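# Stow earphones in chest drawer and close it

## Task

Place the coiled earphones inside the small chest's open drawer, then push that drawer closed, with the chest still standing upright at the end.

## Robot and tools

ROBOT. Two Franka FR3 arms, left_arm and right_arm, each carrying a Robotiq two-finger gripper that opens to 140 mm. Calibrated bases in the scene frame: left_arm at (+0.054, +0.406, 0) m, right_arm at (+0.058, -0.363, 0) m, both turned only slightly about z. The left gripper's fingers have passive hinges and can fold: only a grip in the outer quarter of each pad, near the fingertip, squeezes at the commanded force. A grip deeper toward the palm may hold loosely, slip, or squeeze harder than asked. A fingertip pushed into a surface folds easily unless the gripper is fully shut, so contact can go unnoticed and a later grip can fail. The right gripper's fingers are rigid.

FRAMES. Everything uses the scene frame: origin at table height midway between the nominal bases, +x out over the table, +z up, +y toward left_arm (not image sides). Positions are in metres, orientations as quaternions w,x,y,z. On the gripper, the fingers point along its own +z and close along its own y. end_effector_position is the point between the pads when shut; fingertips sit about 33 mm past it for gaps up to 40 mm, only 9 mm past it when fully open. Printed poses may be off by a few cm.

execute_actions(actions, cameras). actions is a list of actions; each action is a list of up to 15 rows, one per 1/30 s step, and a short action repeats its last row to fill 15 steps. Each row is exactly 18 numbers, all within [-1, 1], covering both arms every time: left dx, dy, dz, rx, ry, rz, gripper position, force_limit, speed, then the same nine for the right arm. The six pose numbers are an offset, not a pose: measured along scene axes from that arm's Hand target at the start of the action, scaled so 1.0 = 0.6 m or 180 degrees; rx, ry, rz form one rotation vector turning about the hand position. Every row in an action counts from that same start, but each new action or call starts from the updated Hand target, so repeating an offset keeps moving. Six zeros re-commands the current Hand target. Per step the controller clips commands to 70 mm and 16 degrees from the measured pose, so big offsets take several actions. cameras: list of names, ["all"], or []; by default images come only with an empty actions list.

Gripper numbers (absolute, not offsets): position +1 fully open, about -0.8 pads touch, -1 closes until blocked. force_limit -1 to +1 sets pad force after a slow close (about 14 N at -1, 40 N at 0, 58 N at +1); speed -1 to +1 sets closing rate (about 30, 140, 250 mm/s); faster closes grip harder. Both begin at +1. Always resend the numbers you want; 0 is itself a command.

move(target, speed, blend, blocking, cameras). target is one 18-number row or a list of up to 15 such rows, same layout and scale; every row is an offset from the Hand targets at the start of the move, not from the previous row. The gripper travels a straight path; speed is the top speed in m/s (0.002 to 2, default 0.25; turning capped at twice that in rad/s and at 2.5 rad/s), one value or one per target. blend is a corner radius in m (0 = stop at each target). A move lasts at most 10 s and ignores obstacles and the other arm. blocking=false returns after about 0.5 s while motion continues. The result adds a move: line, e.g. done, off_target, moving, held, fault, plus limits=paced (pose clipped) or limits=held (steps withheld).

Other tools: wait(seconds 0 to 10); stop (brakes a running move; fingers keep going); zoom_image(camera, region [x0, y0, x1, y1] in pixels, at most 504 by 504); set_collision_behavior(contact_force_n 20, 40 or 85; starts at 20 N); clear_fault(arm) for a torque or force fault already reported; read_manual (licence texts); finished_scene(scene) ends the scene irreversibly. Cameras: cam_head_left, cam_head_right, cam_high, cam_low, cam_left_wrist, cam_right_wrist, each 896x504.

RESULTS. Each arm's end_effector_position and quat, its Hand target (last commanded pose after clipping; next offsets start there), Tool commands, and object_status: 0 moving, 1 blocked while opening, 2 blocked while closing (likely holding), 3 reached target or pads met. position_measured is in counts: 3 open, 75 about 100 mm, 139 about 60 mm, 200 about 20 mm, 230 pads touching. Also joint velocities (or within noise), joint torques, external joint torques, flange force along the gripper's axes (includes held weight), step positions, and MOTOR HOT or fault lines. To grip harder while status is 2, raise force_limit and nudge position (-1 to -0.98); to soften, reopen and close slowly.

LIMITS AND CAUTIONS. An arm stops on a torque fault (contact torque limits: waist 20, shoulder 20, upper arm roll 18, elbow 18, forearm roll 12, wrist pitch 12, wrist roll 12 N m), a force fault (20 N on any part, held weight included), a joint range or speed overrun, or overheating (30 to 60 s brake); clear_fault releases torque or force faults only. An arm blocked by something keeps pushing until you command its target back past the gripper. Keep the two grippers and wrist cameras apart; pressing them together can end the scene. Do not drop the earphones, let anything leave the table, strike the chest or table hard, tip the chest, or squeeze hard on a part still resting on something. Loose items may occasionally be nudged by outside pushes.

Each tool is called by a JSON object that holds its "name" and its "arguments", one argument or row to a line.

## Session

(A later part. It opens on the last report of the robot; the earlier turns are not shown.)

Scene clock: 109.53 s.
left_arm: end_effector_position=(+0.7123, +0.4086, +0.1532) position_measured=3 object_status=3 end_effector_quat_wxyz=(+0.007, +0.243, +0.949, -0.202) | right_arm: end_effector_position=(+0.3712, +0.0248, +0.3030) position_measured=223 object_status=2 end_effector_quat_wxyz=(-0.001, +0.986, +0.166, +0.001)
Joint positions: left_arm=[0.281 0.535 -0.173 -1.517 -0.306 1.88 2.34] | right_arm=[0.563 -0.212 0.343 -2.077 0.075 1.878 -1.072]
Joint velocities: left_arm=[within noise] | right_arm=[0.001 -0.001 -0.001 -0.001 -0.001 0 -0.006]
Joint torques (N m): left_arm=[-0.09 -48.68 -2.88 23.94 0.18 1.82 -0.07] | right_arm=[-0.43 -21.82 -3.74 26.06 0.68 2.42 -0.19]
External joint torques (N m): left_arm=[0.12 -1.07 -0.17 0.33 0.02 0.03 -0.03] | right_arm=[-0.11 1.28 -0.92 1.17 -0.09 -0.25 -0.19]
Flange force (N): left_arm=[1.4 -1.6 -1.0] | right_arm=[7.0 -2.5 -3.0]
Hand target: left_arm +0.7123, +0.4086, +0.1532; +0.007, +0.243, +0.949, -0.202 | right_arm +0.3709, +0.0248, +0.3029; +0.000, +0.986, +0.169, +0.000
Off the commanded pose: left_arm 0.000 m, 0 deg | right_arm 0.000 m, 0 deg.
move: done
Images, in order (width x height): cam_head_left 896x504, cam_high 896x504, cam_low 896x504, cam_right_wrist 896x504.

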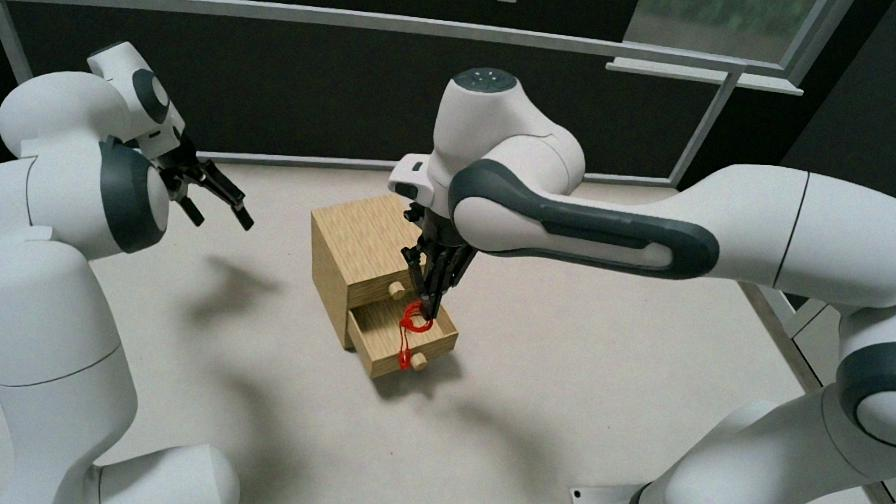

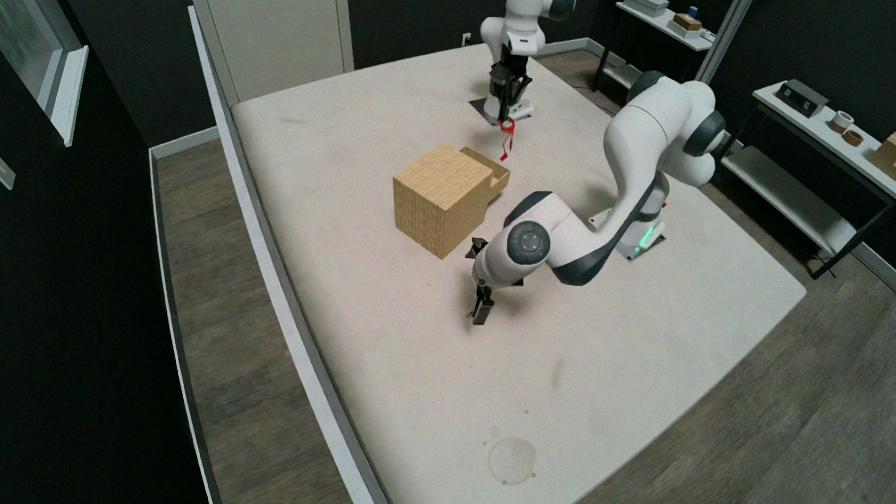

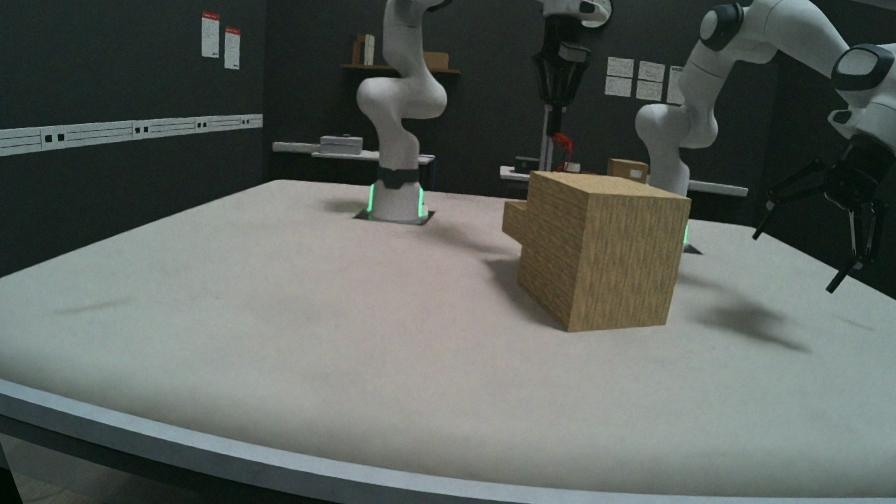

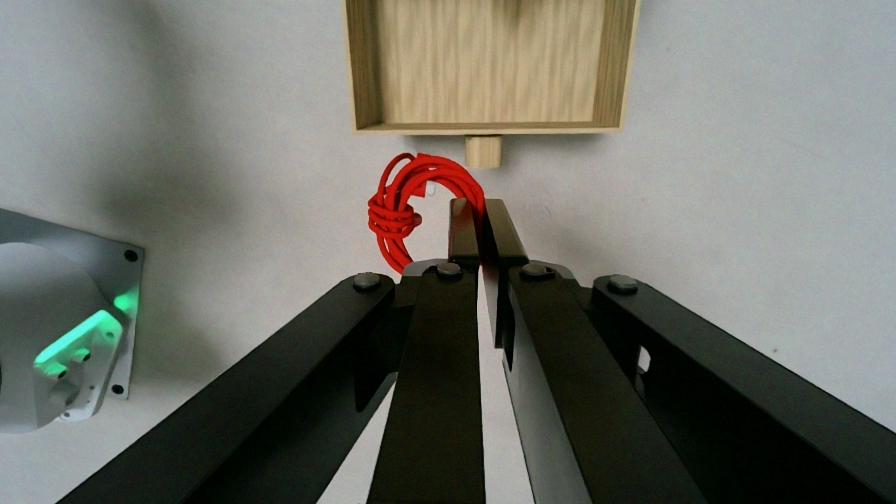

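{"name": "move", "arguments": {
  "target": [
    [0,0,0,0,0,0,1,1,1,0.135,-0.03,0,0,0,0,-1,-1,-1],
    [0,0,0,0,0,0,1,1,1,0.135,-0.03,-0.17,0,0,0,-1,-1,-1]
  ],
  "speed": 0.15,
  "cameras": ["cam_right_wrist","cam_low","cam_high","cam_head_left"]
}}

{"name": "zoom_image", "arguments": {
  "camera": "cam_head_left",
  "region": [300, 200, 550, 420]
}}

Scene clock: 119.90 s.
left_arm: end_effector_position=(+0.7123, +0.4086, +0.1532) position_measured=3 object_status=3 end_effector_quat_wxyz=(+0.007, +0.243, +0.949, -0.202) | right_arm: end_effector_position=(+0.4517, +0.0062, +0.2011) position_measured=223 object_status=2 end_effector_quat_wxyz=(+0.000, +0.986, +0.170, -0.002)
Joint positions: left_arm=[0.281 0.535 -0.173 -1.517 -0.306 1.88 2.34] | right_arm=[0.511 -0.004 0.286 -2.123 0.004 2.116 -1.162]
Joint velocities: left_arm=[within noise] | right_arm=[0 0 0 0 0.001 0.004 0.002]
Joint torques (N m): left_arm=[-0.1 -48.64 -2.86 23.96 0.18 1.81 -0.1] | right_arm=[-0.91 -29.15 -0.47 25.25 0.29 2.93 0.18]
External joint torques (N m): left_arm=[-0.14 -0.8 -0.33 0.2 0.01 -0.01 -0.06] | right_arm=[-0.8 1.03 -0.31 1.06 -0.43 0.27 0.18]
Flange force (N): left_arm=[0.9 -1.6 -0.6] | right_arm=[6.8 -2.2 0.3]
Hand target: left_arm +0.7123, +0.4086, +0.1532; +0.007, +0.243, +0.949, -0.202 | right_arm +0.4519, +0.0068, +0.2009; +0.000, +0.986, +0.169, +0.000
Off the commanded pose: left_arm 0.000 m, 0 deg | right_arm 0.001 m, 0 deg.
move: done
Images, in order (width x height): cam_head_left 896x504, cam_high 896x504, cam_low 896x504, cam_right_wrist 896x504.

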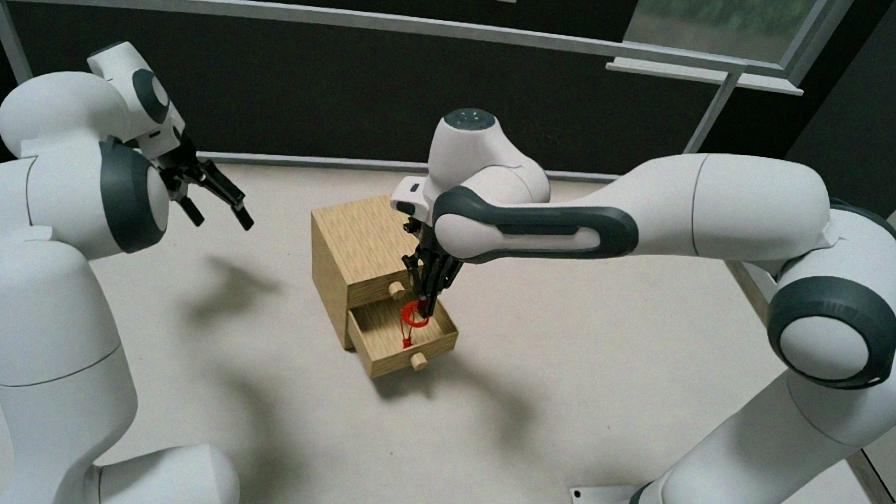

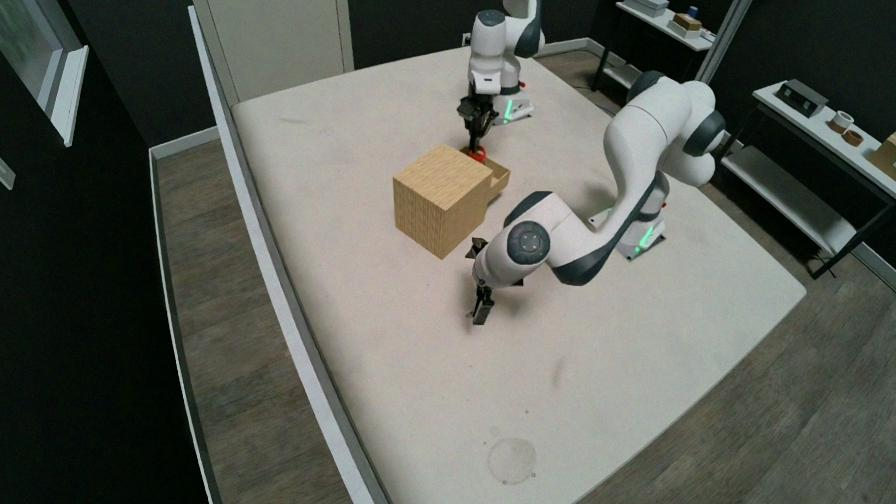

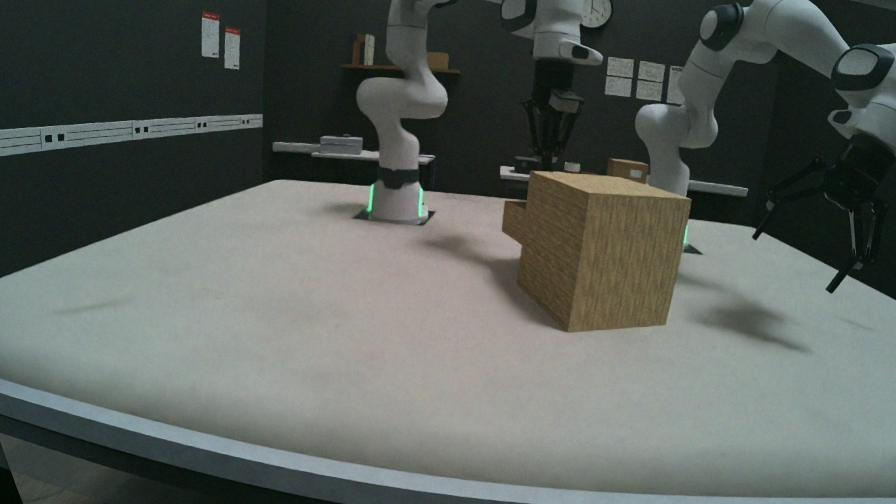

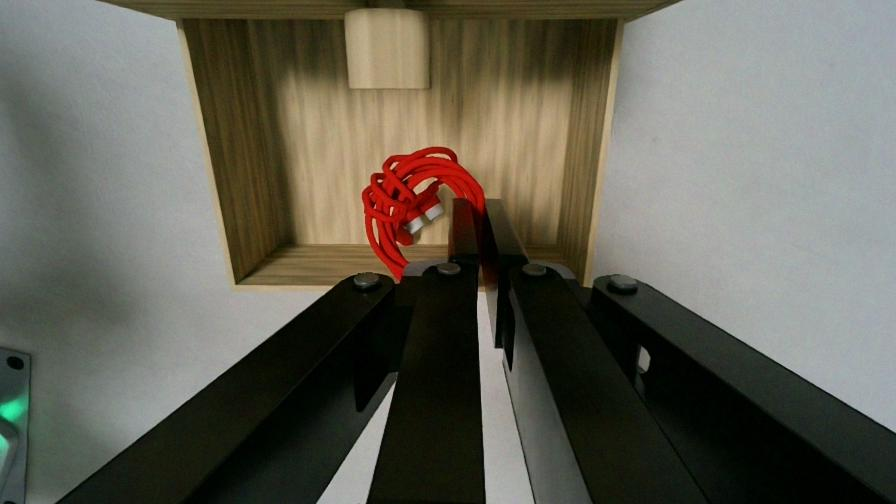

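Scaled by 2.016 from the camera's 896x504 image, which has a finer 1280x720 frame.

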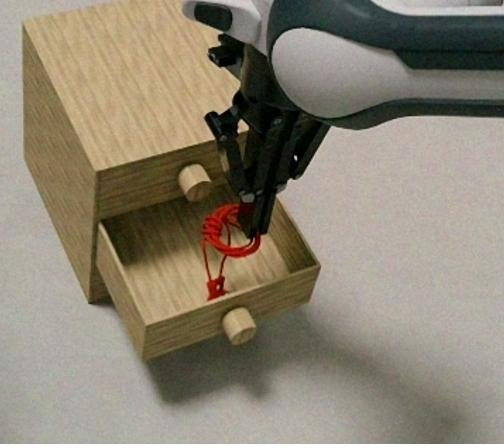

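{"name": "move", "arguments": {
  "target": [
    [0,0,0,0,0,0,1,1,1,0,0,-0.067,0,0,0,-1,-1,-1]
  ],
  "speed": 0.06,
  "cameras": ["cam_right_wrist","cam_high","cam_head_left","cam_head_right"]
}}

{"name": "zoom_image", "arguments": {
  "camera": "cam_head_left",
  "region": [300, 200, 550, 420]
}}

Scene clock: 131.70 s.
left_arm: end_effector_position=(+0.7123, +0.4086, +0.1532) position_measured=3 object_status=3 end_effector_quat_wxyz=(+0.007, +0.243, +0.949, -0.202) | right_arm: end_effector_position=(+0.4523, +0.0061, +0.1615) position_measured=223 object_status=2 end_effector_quat_wxyz=(+0.000, +0.986, +0.170, -0.001)
Joint positions: left_arm=[0.281 0.535 -0.173 -1.517 -0.306 1.88 2.34] | right_arm=[0.511 0.044 0.288 -2.175 -0.013 2.215 -1.15]
Joint velocities: left_arm=[within noise] | right_arm=[-0.001 0 0 -0.001 0.001 0.004 0.003]
Joint torques (N m): left_arm=[-0.1 -48.69 -2.81 23.91 0.16 1.82 -0.1] | right_arm=[-0.58 -29.8 -0.03 24.44 0.23 2.89 0.13]
External joint torques (N m): left_arm=[0.23 -0.93 -0.01 0.2 0.01 0.02 -0.06] | right_arm=[-0.38 1.26 -0.27 1.06 -0.44 0.25 0.13]
Flange force (N): left_arm=[1.7 -1.6 -0.8] | right_arm=[7.2 -2.8 1.3]
Hand target: left_arm +0.7123, +0.4086, +0.1532; +0.007, +0.243, +0.949, -0.202 | right_arm +0.4519, +0.0068, +0.1607; +0.000, +0.986, +0.169, +0.000
Off the commanded pose: left_arm 0.000 m, 0 deg | right_arm 0.001 m, 0 deg.
move: done
Images, in order (width x height): cam_head_left 896x504, cam_head_right 896x504, cam_high 896x504, cam_right_wrist 896x504.

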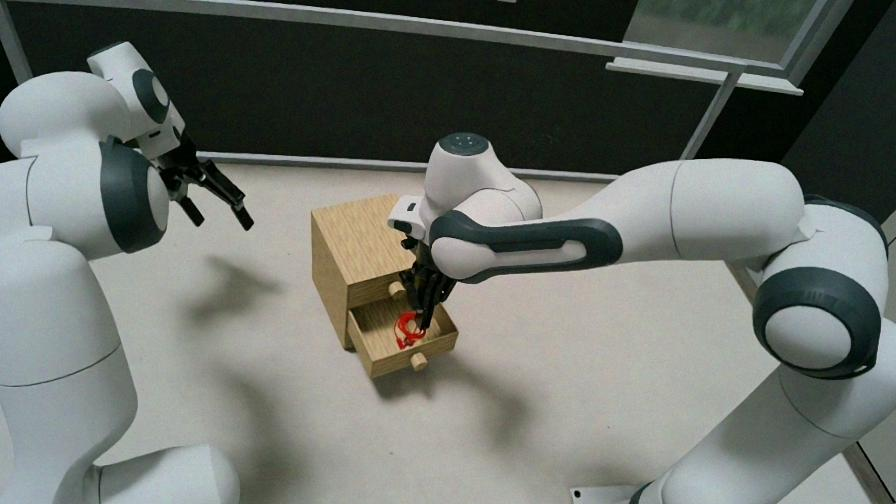

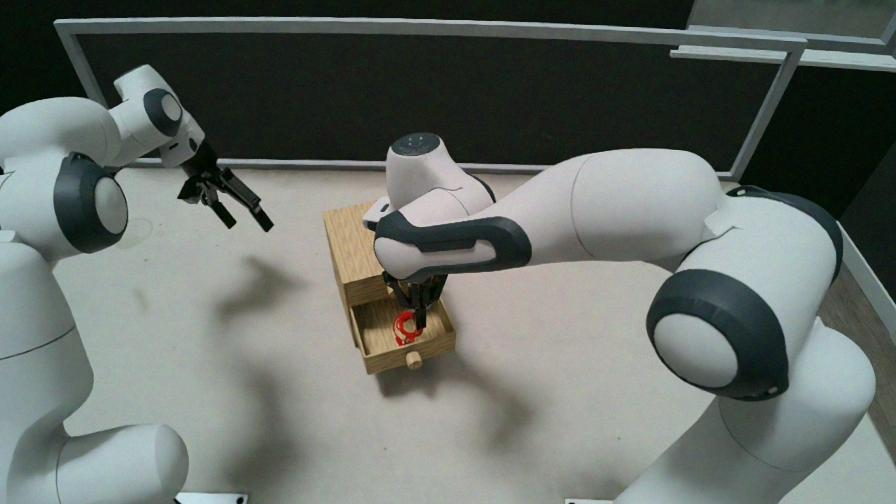

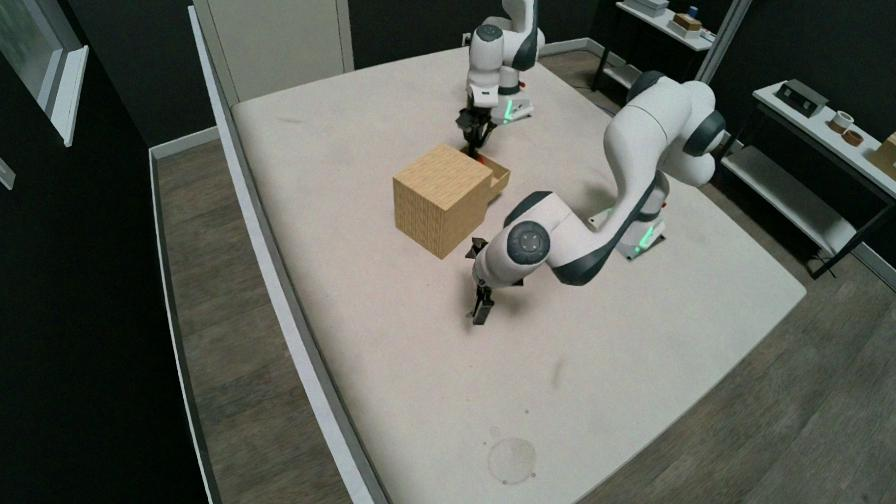

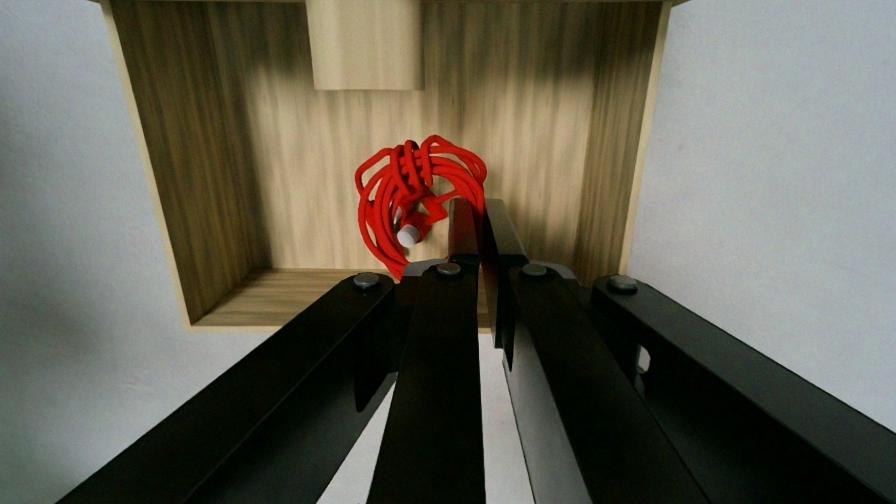

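Scaled by 2.016 from the camera's 896x504 image, which has a finer 1280x720 frame.

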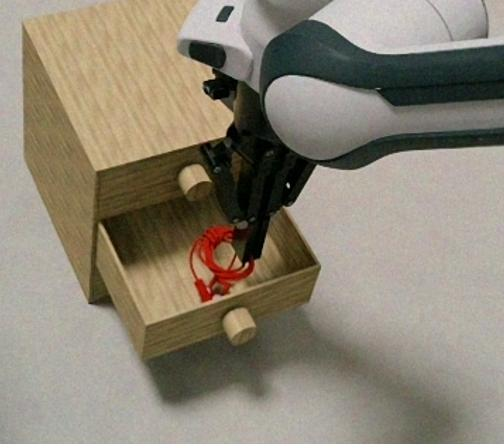

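{"name": "move", "arguments": {
  "target": [
    [0,0,0,0,0,0,1,1,1,-0.012,-0.004,-0.032,0,0,0,-1,-1,-1],
    [0,0,0,0,0,0,1,1,1,-0.012,-0.004,-0.032,0,0,0,-0.4,-1,-1]
  ],
  "speed": 0.06,
  "cameras": ["cam_right_wrist","cam_head_left"]
}}

{"name": "zoom_image", "arguments": {
  "camera": "cam_head_left",
  "region": [300, 200, 550, 420]
}}

Scene clock: 139.30 s.
left_arm: end_effector_position=(+0.7123, +0.4086, +0.1532) position_measured=3 object_status=3 end_effector_quat_wxyz=(+0.007, +0.243, +0.949, -0.202) | right_arm: end_effector_position=(+0.4454, +0.0041, +0.1426) position_measured=179 object_status=0 end_effector_quat_wxyz=(-0.001, +0.986, +0.169, +0.000)
Joint positions: left_arm=[0.281 0.535 -0.173 -1.517 -0.306 1.88 2.34] | right_arm=[0.513 0.051 0.291 -2.219 -0.017 2.268 -1.141]
Joint torques (N m): left_arm=[-0.13 -48.69 -2.8 23.91 0.18 1.82 -0.09] | right_arm=[-0.7 -29.57 0.14 23.68 0.2 2.93 0.18]
External joint torques (N m): left_arm=[0.08 -1.09 -0.11 0.28 0.02 0.02 -0.05] | right_arm=[-0.49 1.06 -0.16 0.89 -0.43 0.3 0.18]
Flange force (N): left_arm=[1.6 -1.8 -0.9] | right_arm=[6.0 -2.4 1.8]
Hand target: left_arm +0.7123, +0.4086, +0.1532; +0.007, +0.243, +0.949, -0.202 | right_arm +0.4447, +0.0044, +0.1415; +0.000, +0.986, +0.169, +0.000
Off the commanded pose: left_arm 0.000 m, 0 deg | right_arm 0.001 m, 0 deg.
move: done
Images, in order (width x height): cam_head_left 896x504, cam_right_wrist 896x504.

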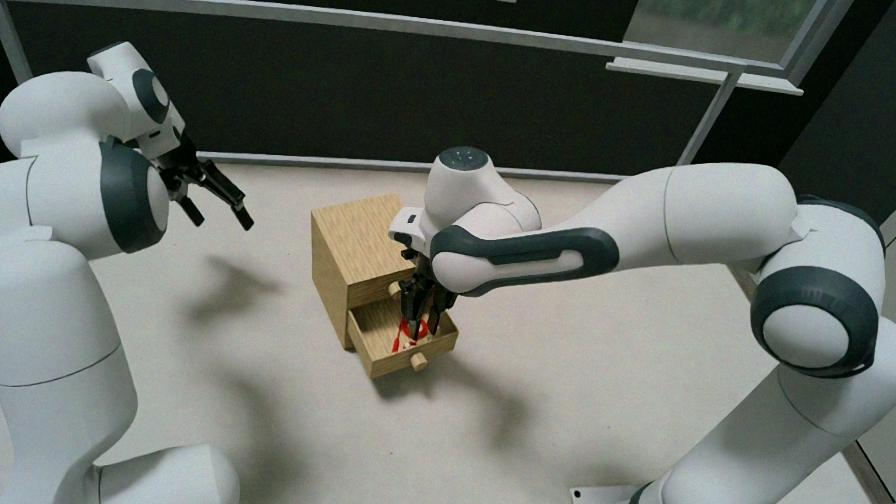

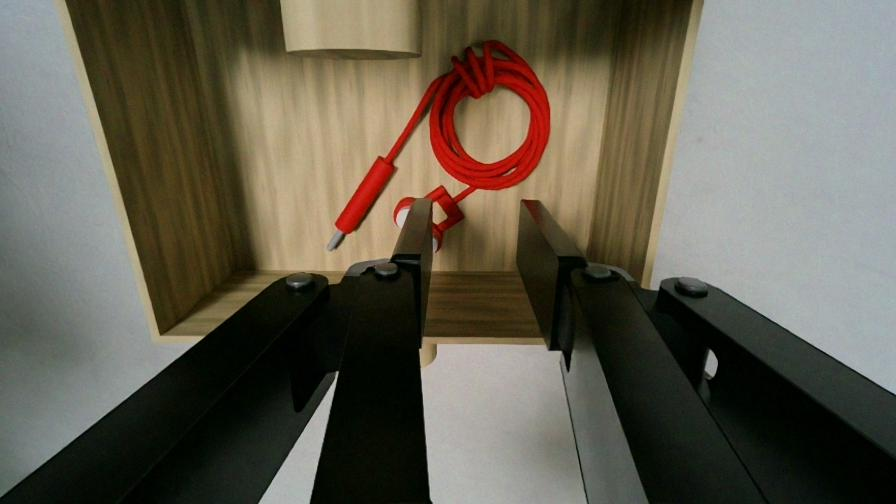

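Scaled by 2.016 from the camera's 896x504 image, which has a finer 1280x720 frame.

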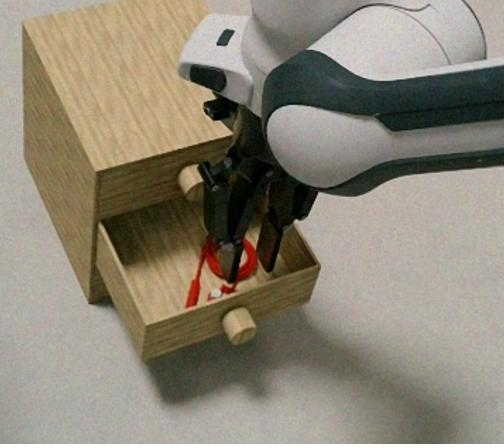

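{"name": "move", "arguments": {
  "target": [
    [0,0,0,0,0,0,1,1,1,0,0,0.2,0,0,0,-0.4,-1,-1],
    [0,0,0,0,0,0,1,1,1,-0.229,-0.037,0.2,0.065,-0.183,0,-0.4,-1,-1],
    [0,0,0,0,0,0,1,1,1,-0.229,-0.037,-0.086,0.065,-0.183,0,-0.9,-1,0]
  ],
  "blend": [0.02,0.03,0],
  "cameras": ["cam_right_wrist","cam_head_left","cam_head_right"]
}}

{"name": "zoom_image", "arguments": {
  "camera": "cam_head_left",
  "region": [300, 200, 550, 420]
}}

Scene clock: 163.33 s.
left_arm: end_effector_position=(+0.7123, +0.4086, +0.1532) position_measured=3 object_status=3 end_effector_quat_wxyz=(+0.007, +0.243, +0.949, -0.202) | right_arm: end_effector_position=(+0.3063, -0.0176, +0.0890) position_measured=233 object_status=3 end_effector_quat_wxyz=(-0.049, +0.941, +0.159, +0.293)
Joint positions: left_arm=[0.281 0.535 -0.173 -1.517 -0.306 1.88 2.34] | right_arm=[0.187 -0.561 1.266 -3.03 0.252 3.145 -0.717]
Joint velocities: left_arm=[within noise] | right_arm=[0 -0.001 -0.001 0 0.001 0 -0.007]
Joint torques (N m): left_arm=[-0.17 -48.64 -2.85 23.91 0.17 1.82 -0.09] | right_arm=[-1.28 0.45 -10.24 14.02 1.97 3.42 -0.08]
External joint torques (N m): left_arm=[0.04 -0.87 -0.15 0.22 0.01 0.02 -0.05] | right_arm=[-1.24 -1.12 -0.45 0.82 0.52 0.28 -0.1]
Flange force (N): left_arm=[1.3 -1.5 -0.7] | right_arm=[0.0 0.0 0.0]
Hand target: left_arm +0.7123, +0.4086, +0.1532; +0.007, +0.243, +0.949, -0.202 | right_arm +0.3073, -0.0178, +0.0899; -0.051, +0.940, +0.161, +0.296
Off the commanded pose: left_arm 0.000 m, 0 deg | right_arm 0.001 m, 0 deg.
joint sent to its limit (right arm) — joint 4 (elbow), lower limit, where the elbow is as bent as it goes. The joint targets still meet the commanded pose.
move: done
Images, in order (width x height): cam_head_left 896x504, cam_head_right 896x504, cam_right_wrist 896x504.

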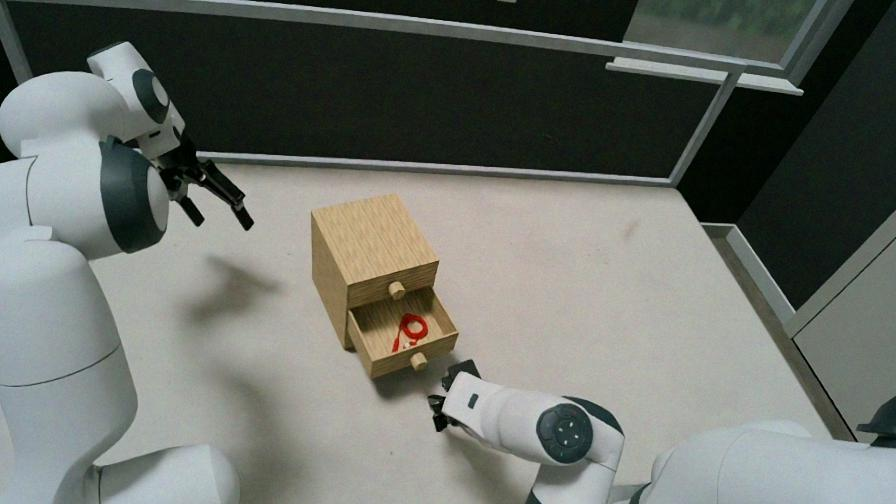

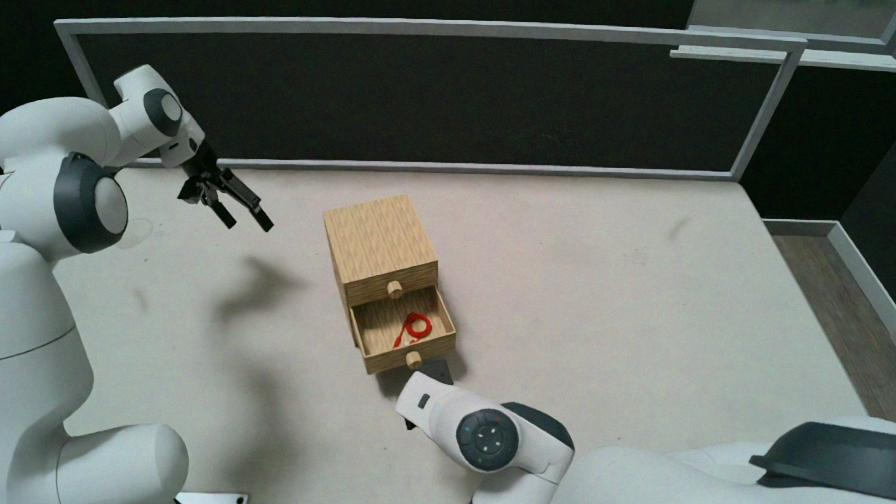

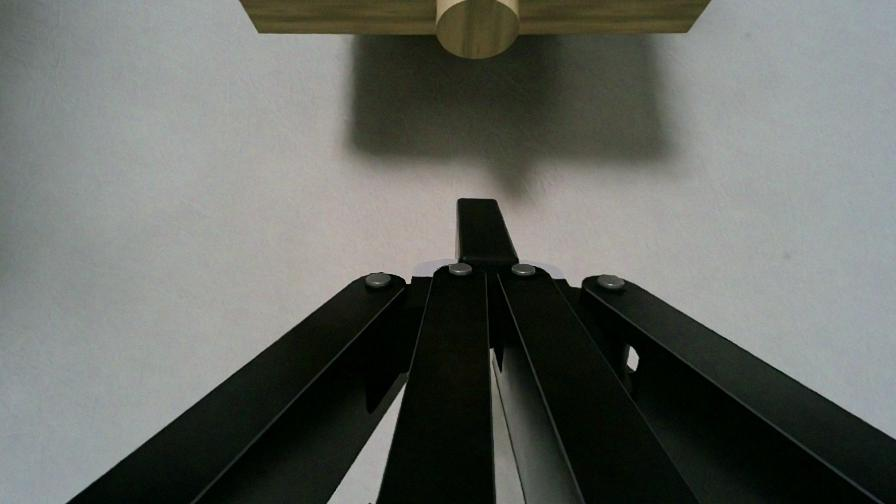

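Scaled by 2.016 from the camera's 896x504 image, which has a finer 1280x720 frame.

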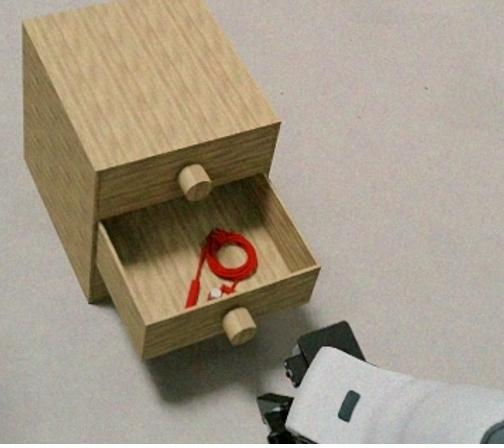

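{"name": "move", "arguments": {
  "target": [
    [0,0,0,0,0,0,1,1,1,0.06,0.021,0.047,0,0,0,-0.9,-1,0],
    [0,0,0,0,0,0,1,1,1,0.2515,0.0888,0.047,0,0,0,-0.9,-1,0]
  ],
  "speed": [0.1,0.04],
  "blend": 0.01,
  "cameras": ["cam_right_wrist","cam_head_left","cam_low"]
}}

{"name": "zoom_image", "arguments": {
  "camera": "cam_head_left",
  "region": [300, 180, 550, 400]
}}

Scene clock: 178.30 s.
left_arm: end_effector_position=(+0.7123, +0.4086, +0.1532) position_measured=3 object_status=3 end_effector_quat_wxyz=(+0.007, +0.243, +0.949, -0.202) | right_arm: end_effector_position=(+0.4576, +0.0341, +0.1172) position_measured=233 object_status=3 end_effector_quat_wxyz=(-0.050, +0.941, +0.159, +0.295)
Joint positions: left_arm=[0.281 0.535 -0.173 -1.517 -0.306 1.88 2.34] | right_arm=[-0.613 -0.369 1.579 -2.676 -0.046 3.176 -0.841]
Joint torques (N m): left_arm=[-0.13 -48.62 -2.81 23.94 0.17 1.81 -0.08] | right_arm=[-1.59 7.35 -9.98 18.43 1.06 3.52 -0.18]
External joint torques (N m): left_arm=[0.05 -0.78 -0.12 0.19 0.01 0 -0.04] | right_arm=[-1.47 -0.01 -0.43 1.33 -0.31 0.26 -0.2]
Flange force (N): left_arm=[1.2 -1.4 -0.6] | right_arm=[0.0 0.0 0.0]
Hand target: left_arm +0.7123, +0.4086, +0.1532; +0.007, +0.243, +0.949, -0.202 | right_arm +0.4582, +0.0355, +0.1181; -0.051, +0.940, +0.161, +0.296
Off the commanded pose: left_arm 0.000 m, 0 deg | right_arm 0.002 m, 0 deg.
move: done
Images, in order (width x height): cam_head_left 896x504, cam_low 896x504, cam_right_wrist 896x504.

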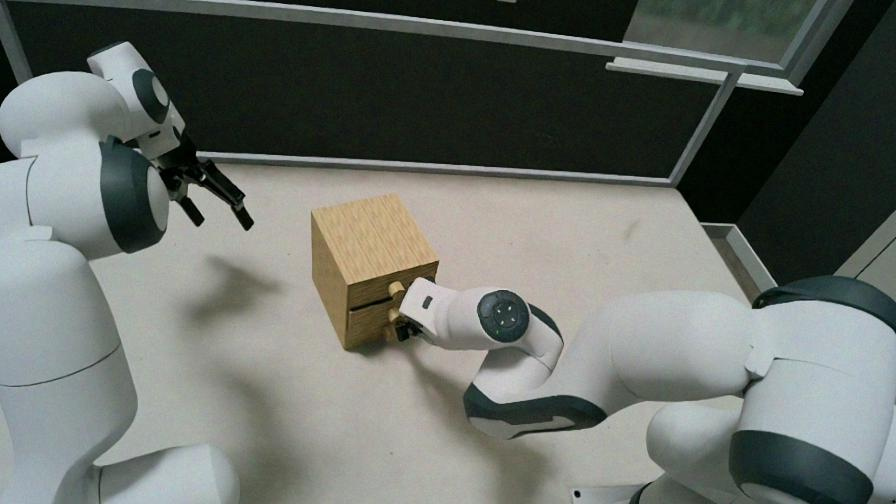

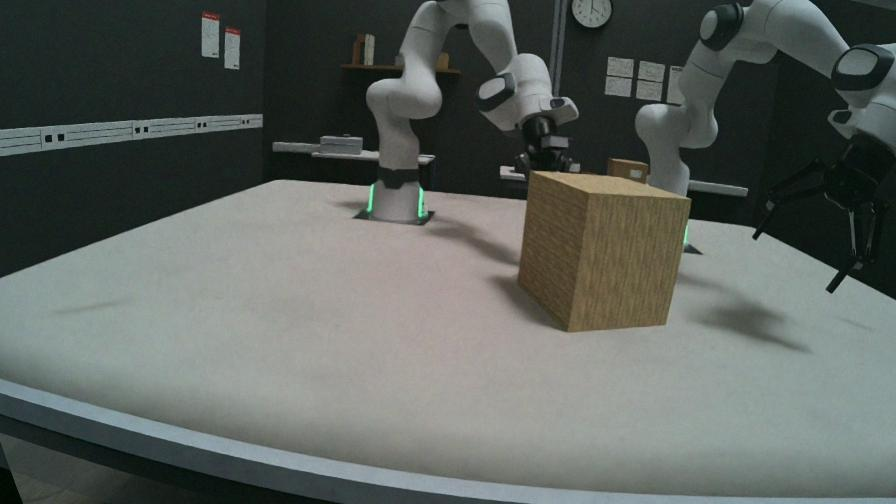

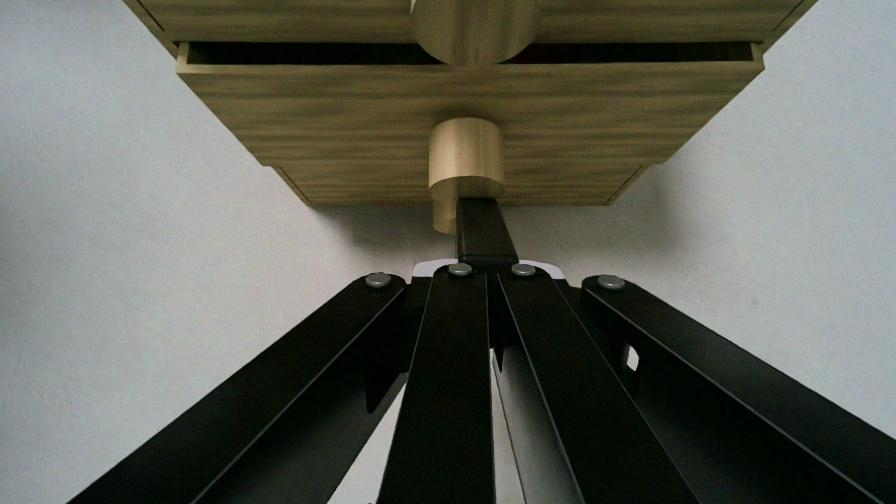

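Scaled by 2.016 from the camera's 896x504 image, which has a finer 1280x720 frame.

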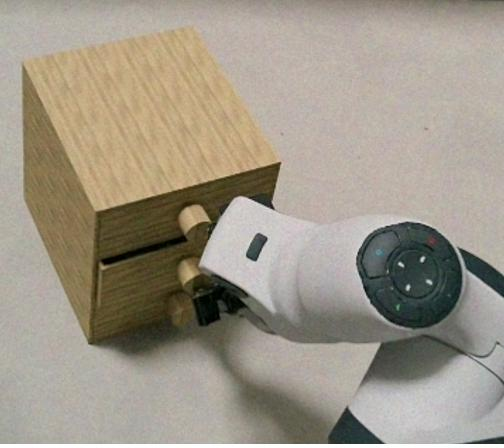

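{"name": "move", "arguments": {
  "target": [0,0,0,0,0,0,1,1,1,0.0205,0.0072,0,0,0,0,-0.9,-1,0],
  "speed": 0.02,
  "cameras": ["cam_right_wrist"]
}}

{"name": "zoom_image", "arguments": {
  "camera": "cam_right_wrist",
  "region": [100, 0, 550, 250]
}}

Scene clock: 185.47 s.
left_arm: end_effector_position=(+0.7123, +0.4086, +0.1532) position_measured=3 object_status=3 end_effector_quat_wxyz=(+0.007, +0.243, +0.949, -0.202) | right_arm: end_effector_position=(+0.4677, +0.0386, +0.1172) position_measured=233 object_status=3 end_effector_quat_wxyz=(-0.051, +0.941, +0.159, +0.295)
Joint positions: left_arm=[0.281 0.535 -0.173 -1.517 -0.306 1.88 2.34] | right_arm=[-0.693 -0.361 1.64 -2.647 -0.061 3.175 -0.844]
Joint torques (N m): left_arm=[-0.13 -48.67 -2.86 23.92 0.17 1.8 -0.09] | right_arm=[-1.4 8.28 -10.3 18.55 1.36 3.26 -0.02]
External joint torques (N m): left_arm=[0.22 -0.89 -0.04 0.19 0.02 0 -0.05] | right_arm=[-1.34 -0.71 -0.86 1.16 0 -0.04 -0.04]
External joint torques when the fault began: right_arm=[-2.91 -0.67 -0.73 1.74 -0.13 -0.02 -0.13]
Flange force (N): left_arm=[1.6 -1.5 -0.8] | right_arm=[0.0 0.0 0.0]
Flange force when the fault began (N): right_arm=[0.0 0.0 0.0]
Hand target: left_arm +0.7123, +0.4086, +0.1532; +0.007, +0.243, +0.949, -0.202 | right_arm +0.4677, +0.0386, +0.1172; -0.051, +0.941, +0.159, +0.295 (not the last commanded pose)
Tool commands: left_gripper/position=+1.0 left_gripper/force_limit=+1.0 left_gripper/speed=+1.0 right_gripper/position=-0.898039 right_gripper/force_limit=-1.0 right_gripper/speed=+0.003922
Off the commanded pose: left_arm 0.000 m, 0 deg | right_arm 0.003 m, 0 deg.
FORCE FAULT: contact force on the right arm reached its limit, and that arm stopped. The contact can be on any part of that arm, not only on its tool. That arm's remaining commands of this call were not run. That arm is still stopped at the end of this call. While its stop runs, that arm takes no new command, but execute_actions still moves its gripper.
CLEAR FAULT: the right arm stays stopped (Reflex) until you call clear_fault(arm="right_arm").
move: fault (right_arm)
Images, in order (width x height): cam_right_wrist 896x504.

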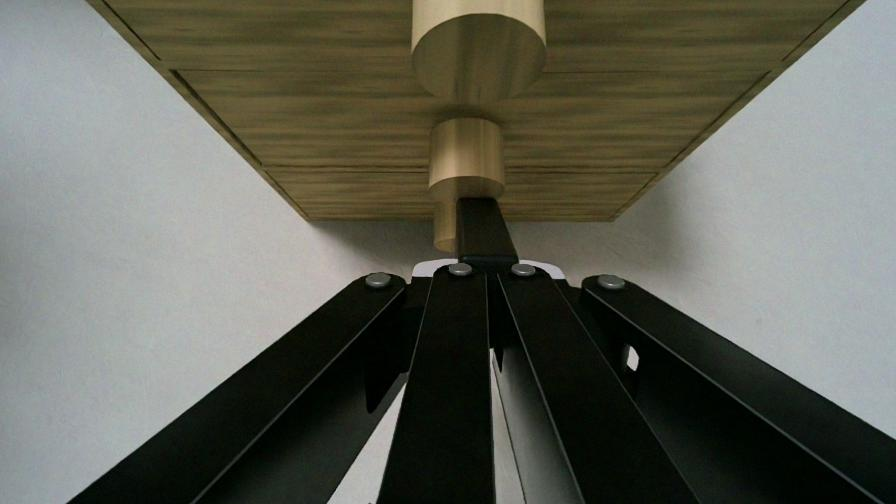

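Scaled by 1.120 from the camera's 896x504 image, which has a finer 1280x720 frame.

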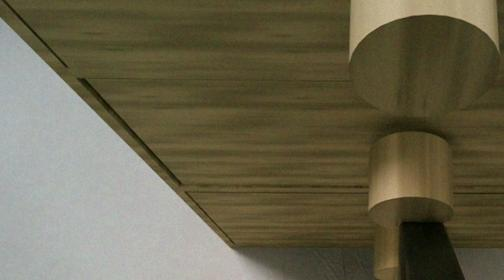

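{"name": "clear_fault", "arguments": {
  "arm": "right_arm"
}}

{"name": "move", "arguments": {
  "target": [0,0,0,0,0,0,1,1,1,-0.15,-0.07,0,0,0,0,-0.9,-1,0],
  "speed": 0.12,
  "cameras": ["cam_head_left","cam_head_right","cam_right_wrist"]
}}

{"name": "zoom_image", "arguments": {
  "camera": "cam_head_left",
  "region": [300, 180, 550, 400]
}}

Scene clock: 190.23 s.
left_arm: end_effector_position=(+0.7123, +0.4086, +0.1532) position_measured=3 object_status=3 end_effector_quat_wxyz=(+0.007, +0.243, +0.949, -0.202) | right_arm: end_effector_position=(+0.4677, +0.0386, +0.1172) position_measured=233 object_status=3 end_effector_quat_wxyz=(-0.051, +0.941, +0.159, +0.295)
Joint positions: left_arm=[0.281 0.535 -0.173 -1.517 -0.306 1.88 2.34] | right_arm=[-0.693 -0.361 1.64 -2.647 -0.061 3.175 -0.844]
Joint torques (N m): left_arm=[-0.13 -48.66 -2.84 23.94 0.17 1.82 -0.12] | right_arm=[-1.43 8.23 -10.17 18.59 1.36 3.24 0.02]
External joint torques (N m): left_arm=[0.18 -0.86 -0.06 0.21 0.02 0.01 -0.07] | right_arm=[-1.27 -0.75 -0.63 1.21 -0.02 -0.05 0.01]
Flange force (N): left_arm=[1.4 -1.4 -0.7] | right_arm=[0.0 0.0 0.0]
Hand target: left_arm +0.7123, +0.4086, +0.1532; +0.007, +0.243, +0.949, -0.202 | right_arm +0.4677, +0.0386, +0.1172; -0.051, +0.941, +0.159, +0.295 (not the last commanded pose)
Tool commands: left_gripper/position=+1.0 left_gripper/force_limit=+1.0 left_gripper/speed=+1.0 right_gripper/position=-0.898039 right_gripper/force_limit=-1.0 right_gripper/speed=+0.003922
Off the commanded pose: left_arm 0.000 m, 0 deg | right_arm 0.003 m, 0 deg.
FORCE FAULT, CONTINUED: the right arm's stop, for the force fault that an earlier result reported, is over. The call counts as one of the actions that you can send in this scene. That arm's target is now where it stood when the stop ended, not its last command. That arm accepts commands again.
CLEAR FAULT: your call cleared the right arm's force fault. If the contact force or a joint's load stays at its limit, that arm stops again.

Scene clock: 191.90 s.
left_arm: end_effector_position=(+0.7123, +0.4086, +0.1532) position_measured=3 object_status=3 end_effector_quat_wxyz=(+0.007, +0.243, +0.949, -0.202) | right_arm: end_effector_position=(+0.3782, -0.0019, +0.1182) position_measured=233 object_status=3 end_effector_quat_wxyz=(-0.053, +0.941, +0.158, +0.296)
Joint positions: left_arm=[0.281 0.535 -0.173 -1.517 -0.306 1.88 2.34] | right_arm=[-0.022 -0.471 1.181 -2.909 0.083 3.16 -0.817]
Joint velocities: left_arm=[within noise] | right_arm=[0 0.001 -0.002 -0.001 0 -0.005 0.001]
Joint torques (N m): left_arm=[-0.09 -48.61 -2.88 23.92 0.18 1.81 -0.08] | right_arm=[-0.37 -1.15 -11.15 16.73 1.45 3.1 -0.03]
External joint torques (N m): left_arm=[-0.05 -0.86 -0.3 0.22 0.02 0.01 -0.04] | right_arm=[-0.26 -0.41 -1.79 0.61 0.06 -0.16 -0.05]
Flange force (N): left_arm=[1.1 -1.6 -0.6] | right_arm=[0.0 0.0 0.0]
Hand target: left_arm +0.7123, +0.4086, +0.1532; +0.007, +0.243, +0.949, -0.202 | right_arm +0.3777, -0.0034, +0.1172; -0.051, +0.941, +0.159, +0.295
Off the commanded pose: left_arm 0.000 m, 0 deg | right_arm 0.002 m, 0 deg.
move: done
Images, in order (width x height): cam_head_left 896x504, cam_head_right 896x504, cam_right_wrist 896x504.

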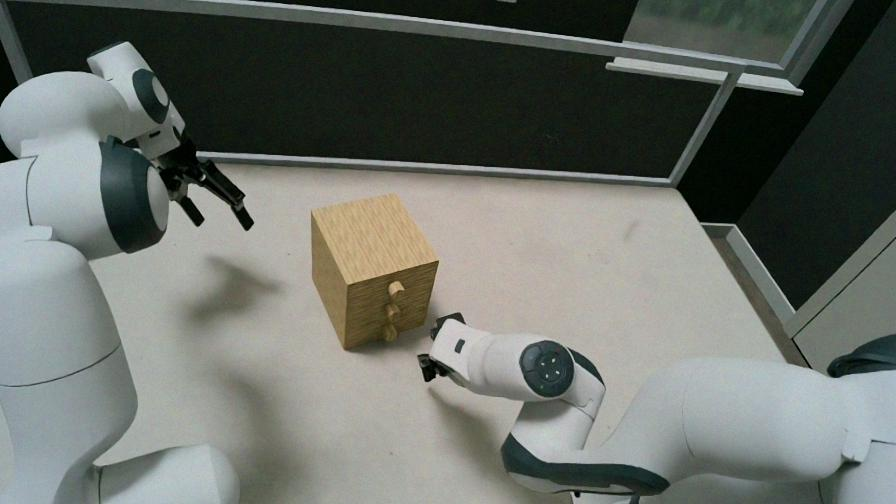

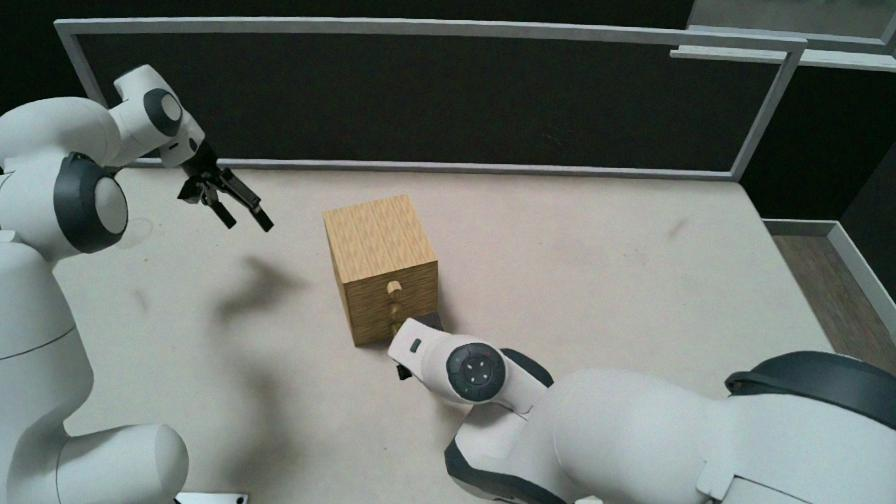

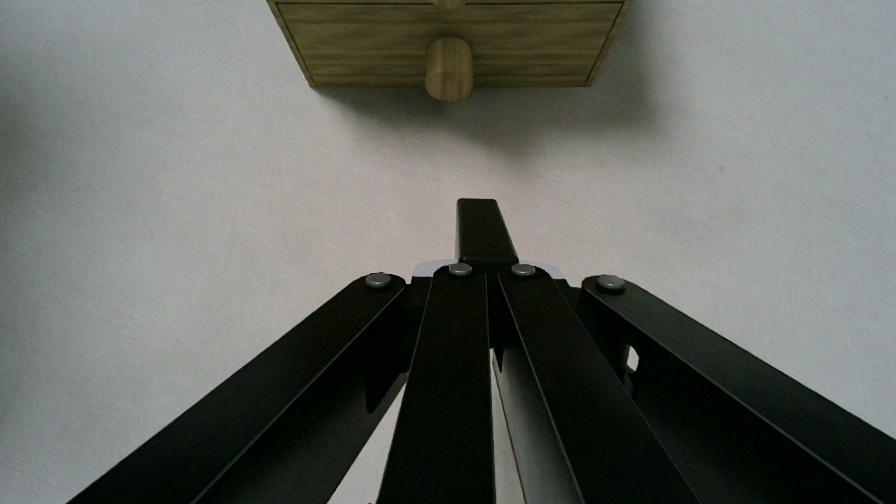

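Scaled by 2.016 from the camera's 896x504 image, which has a finer 1280x720 frame.

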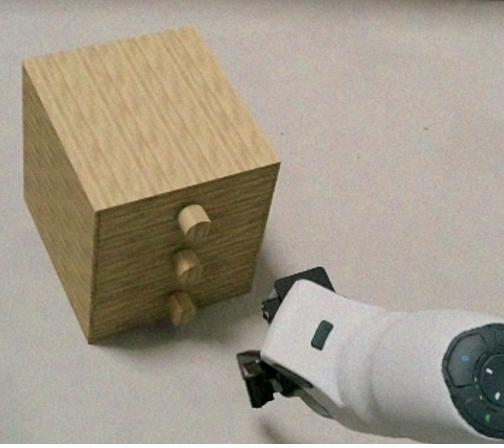

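Closed.

{"name": "finished_scene", "arguments": {
  "scene": 1
}}

The scene is finished: the task was done.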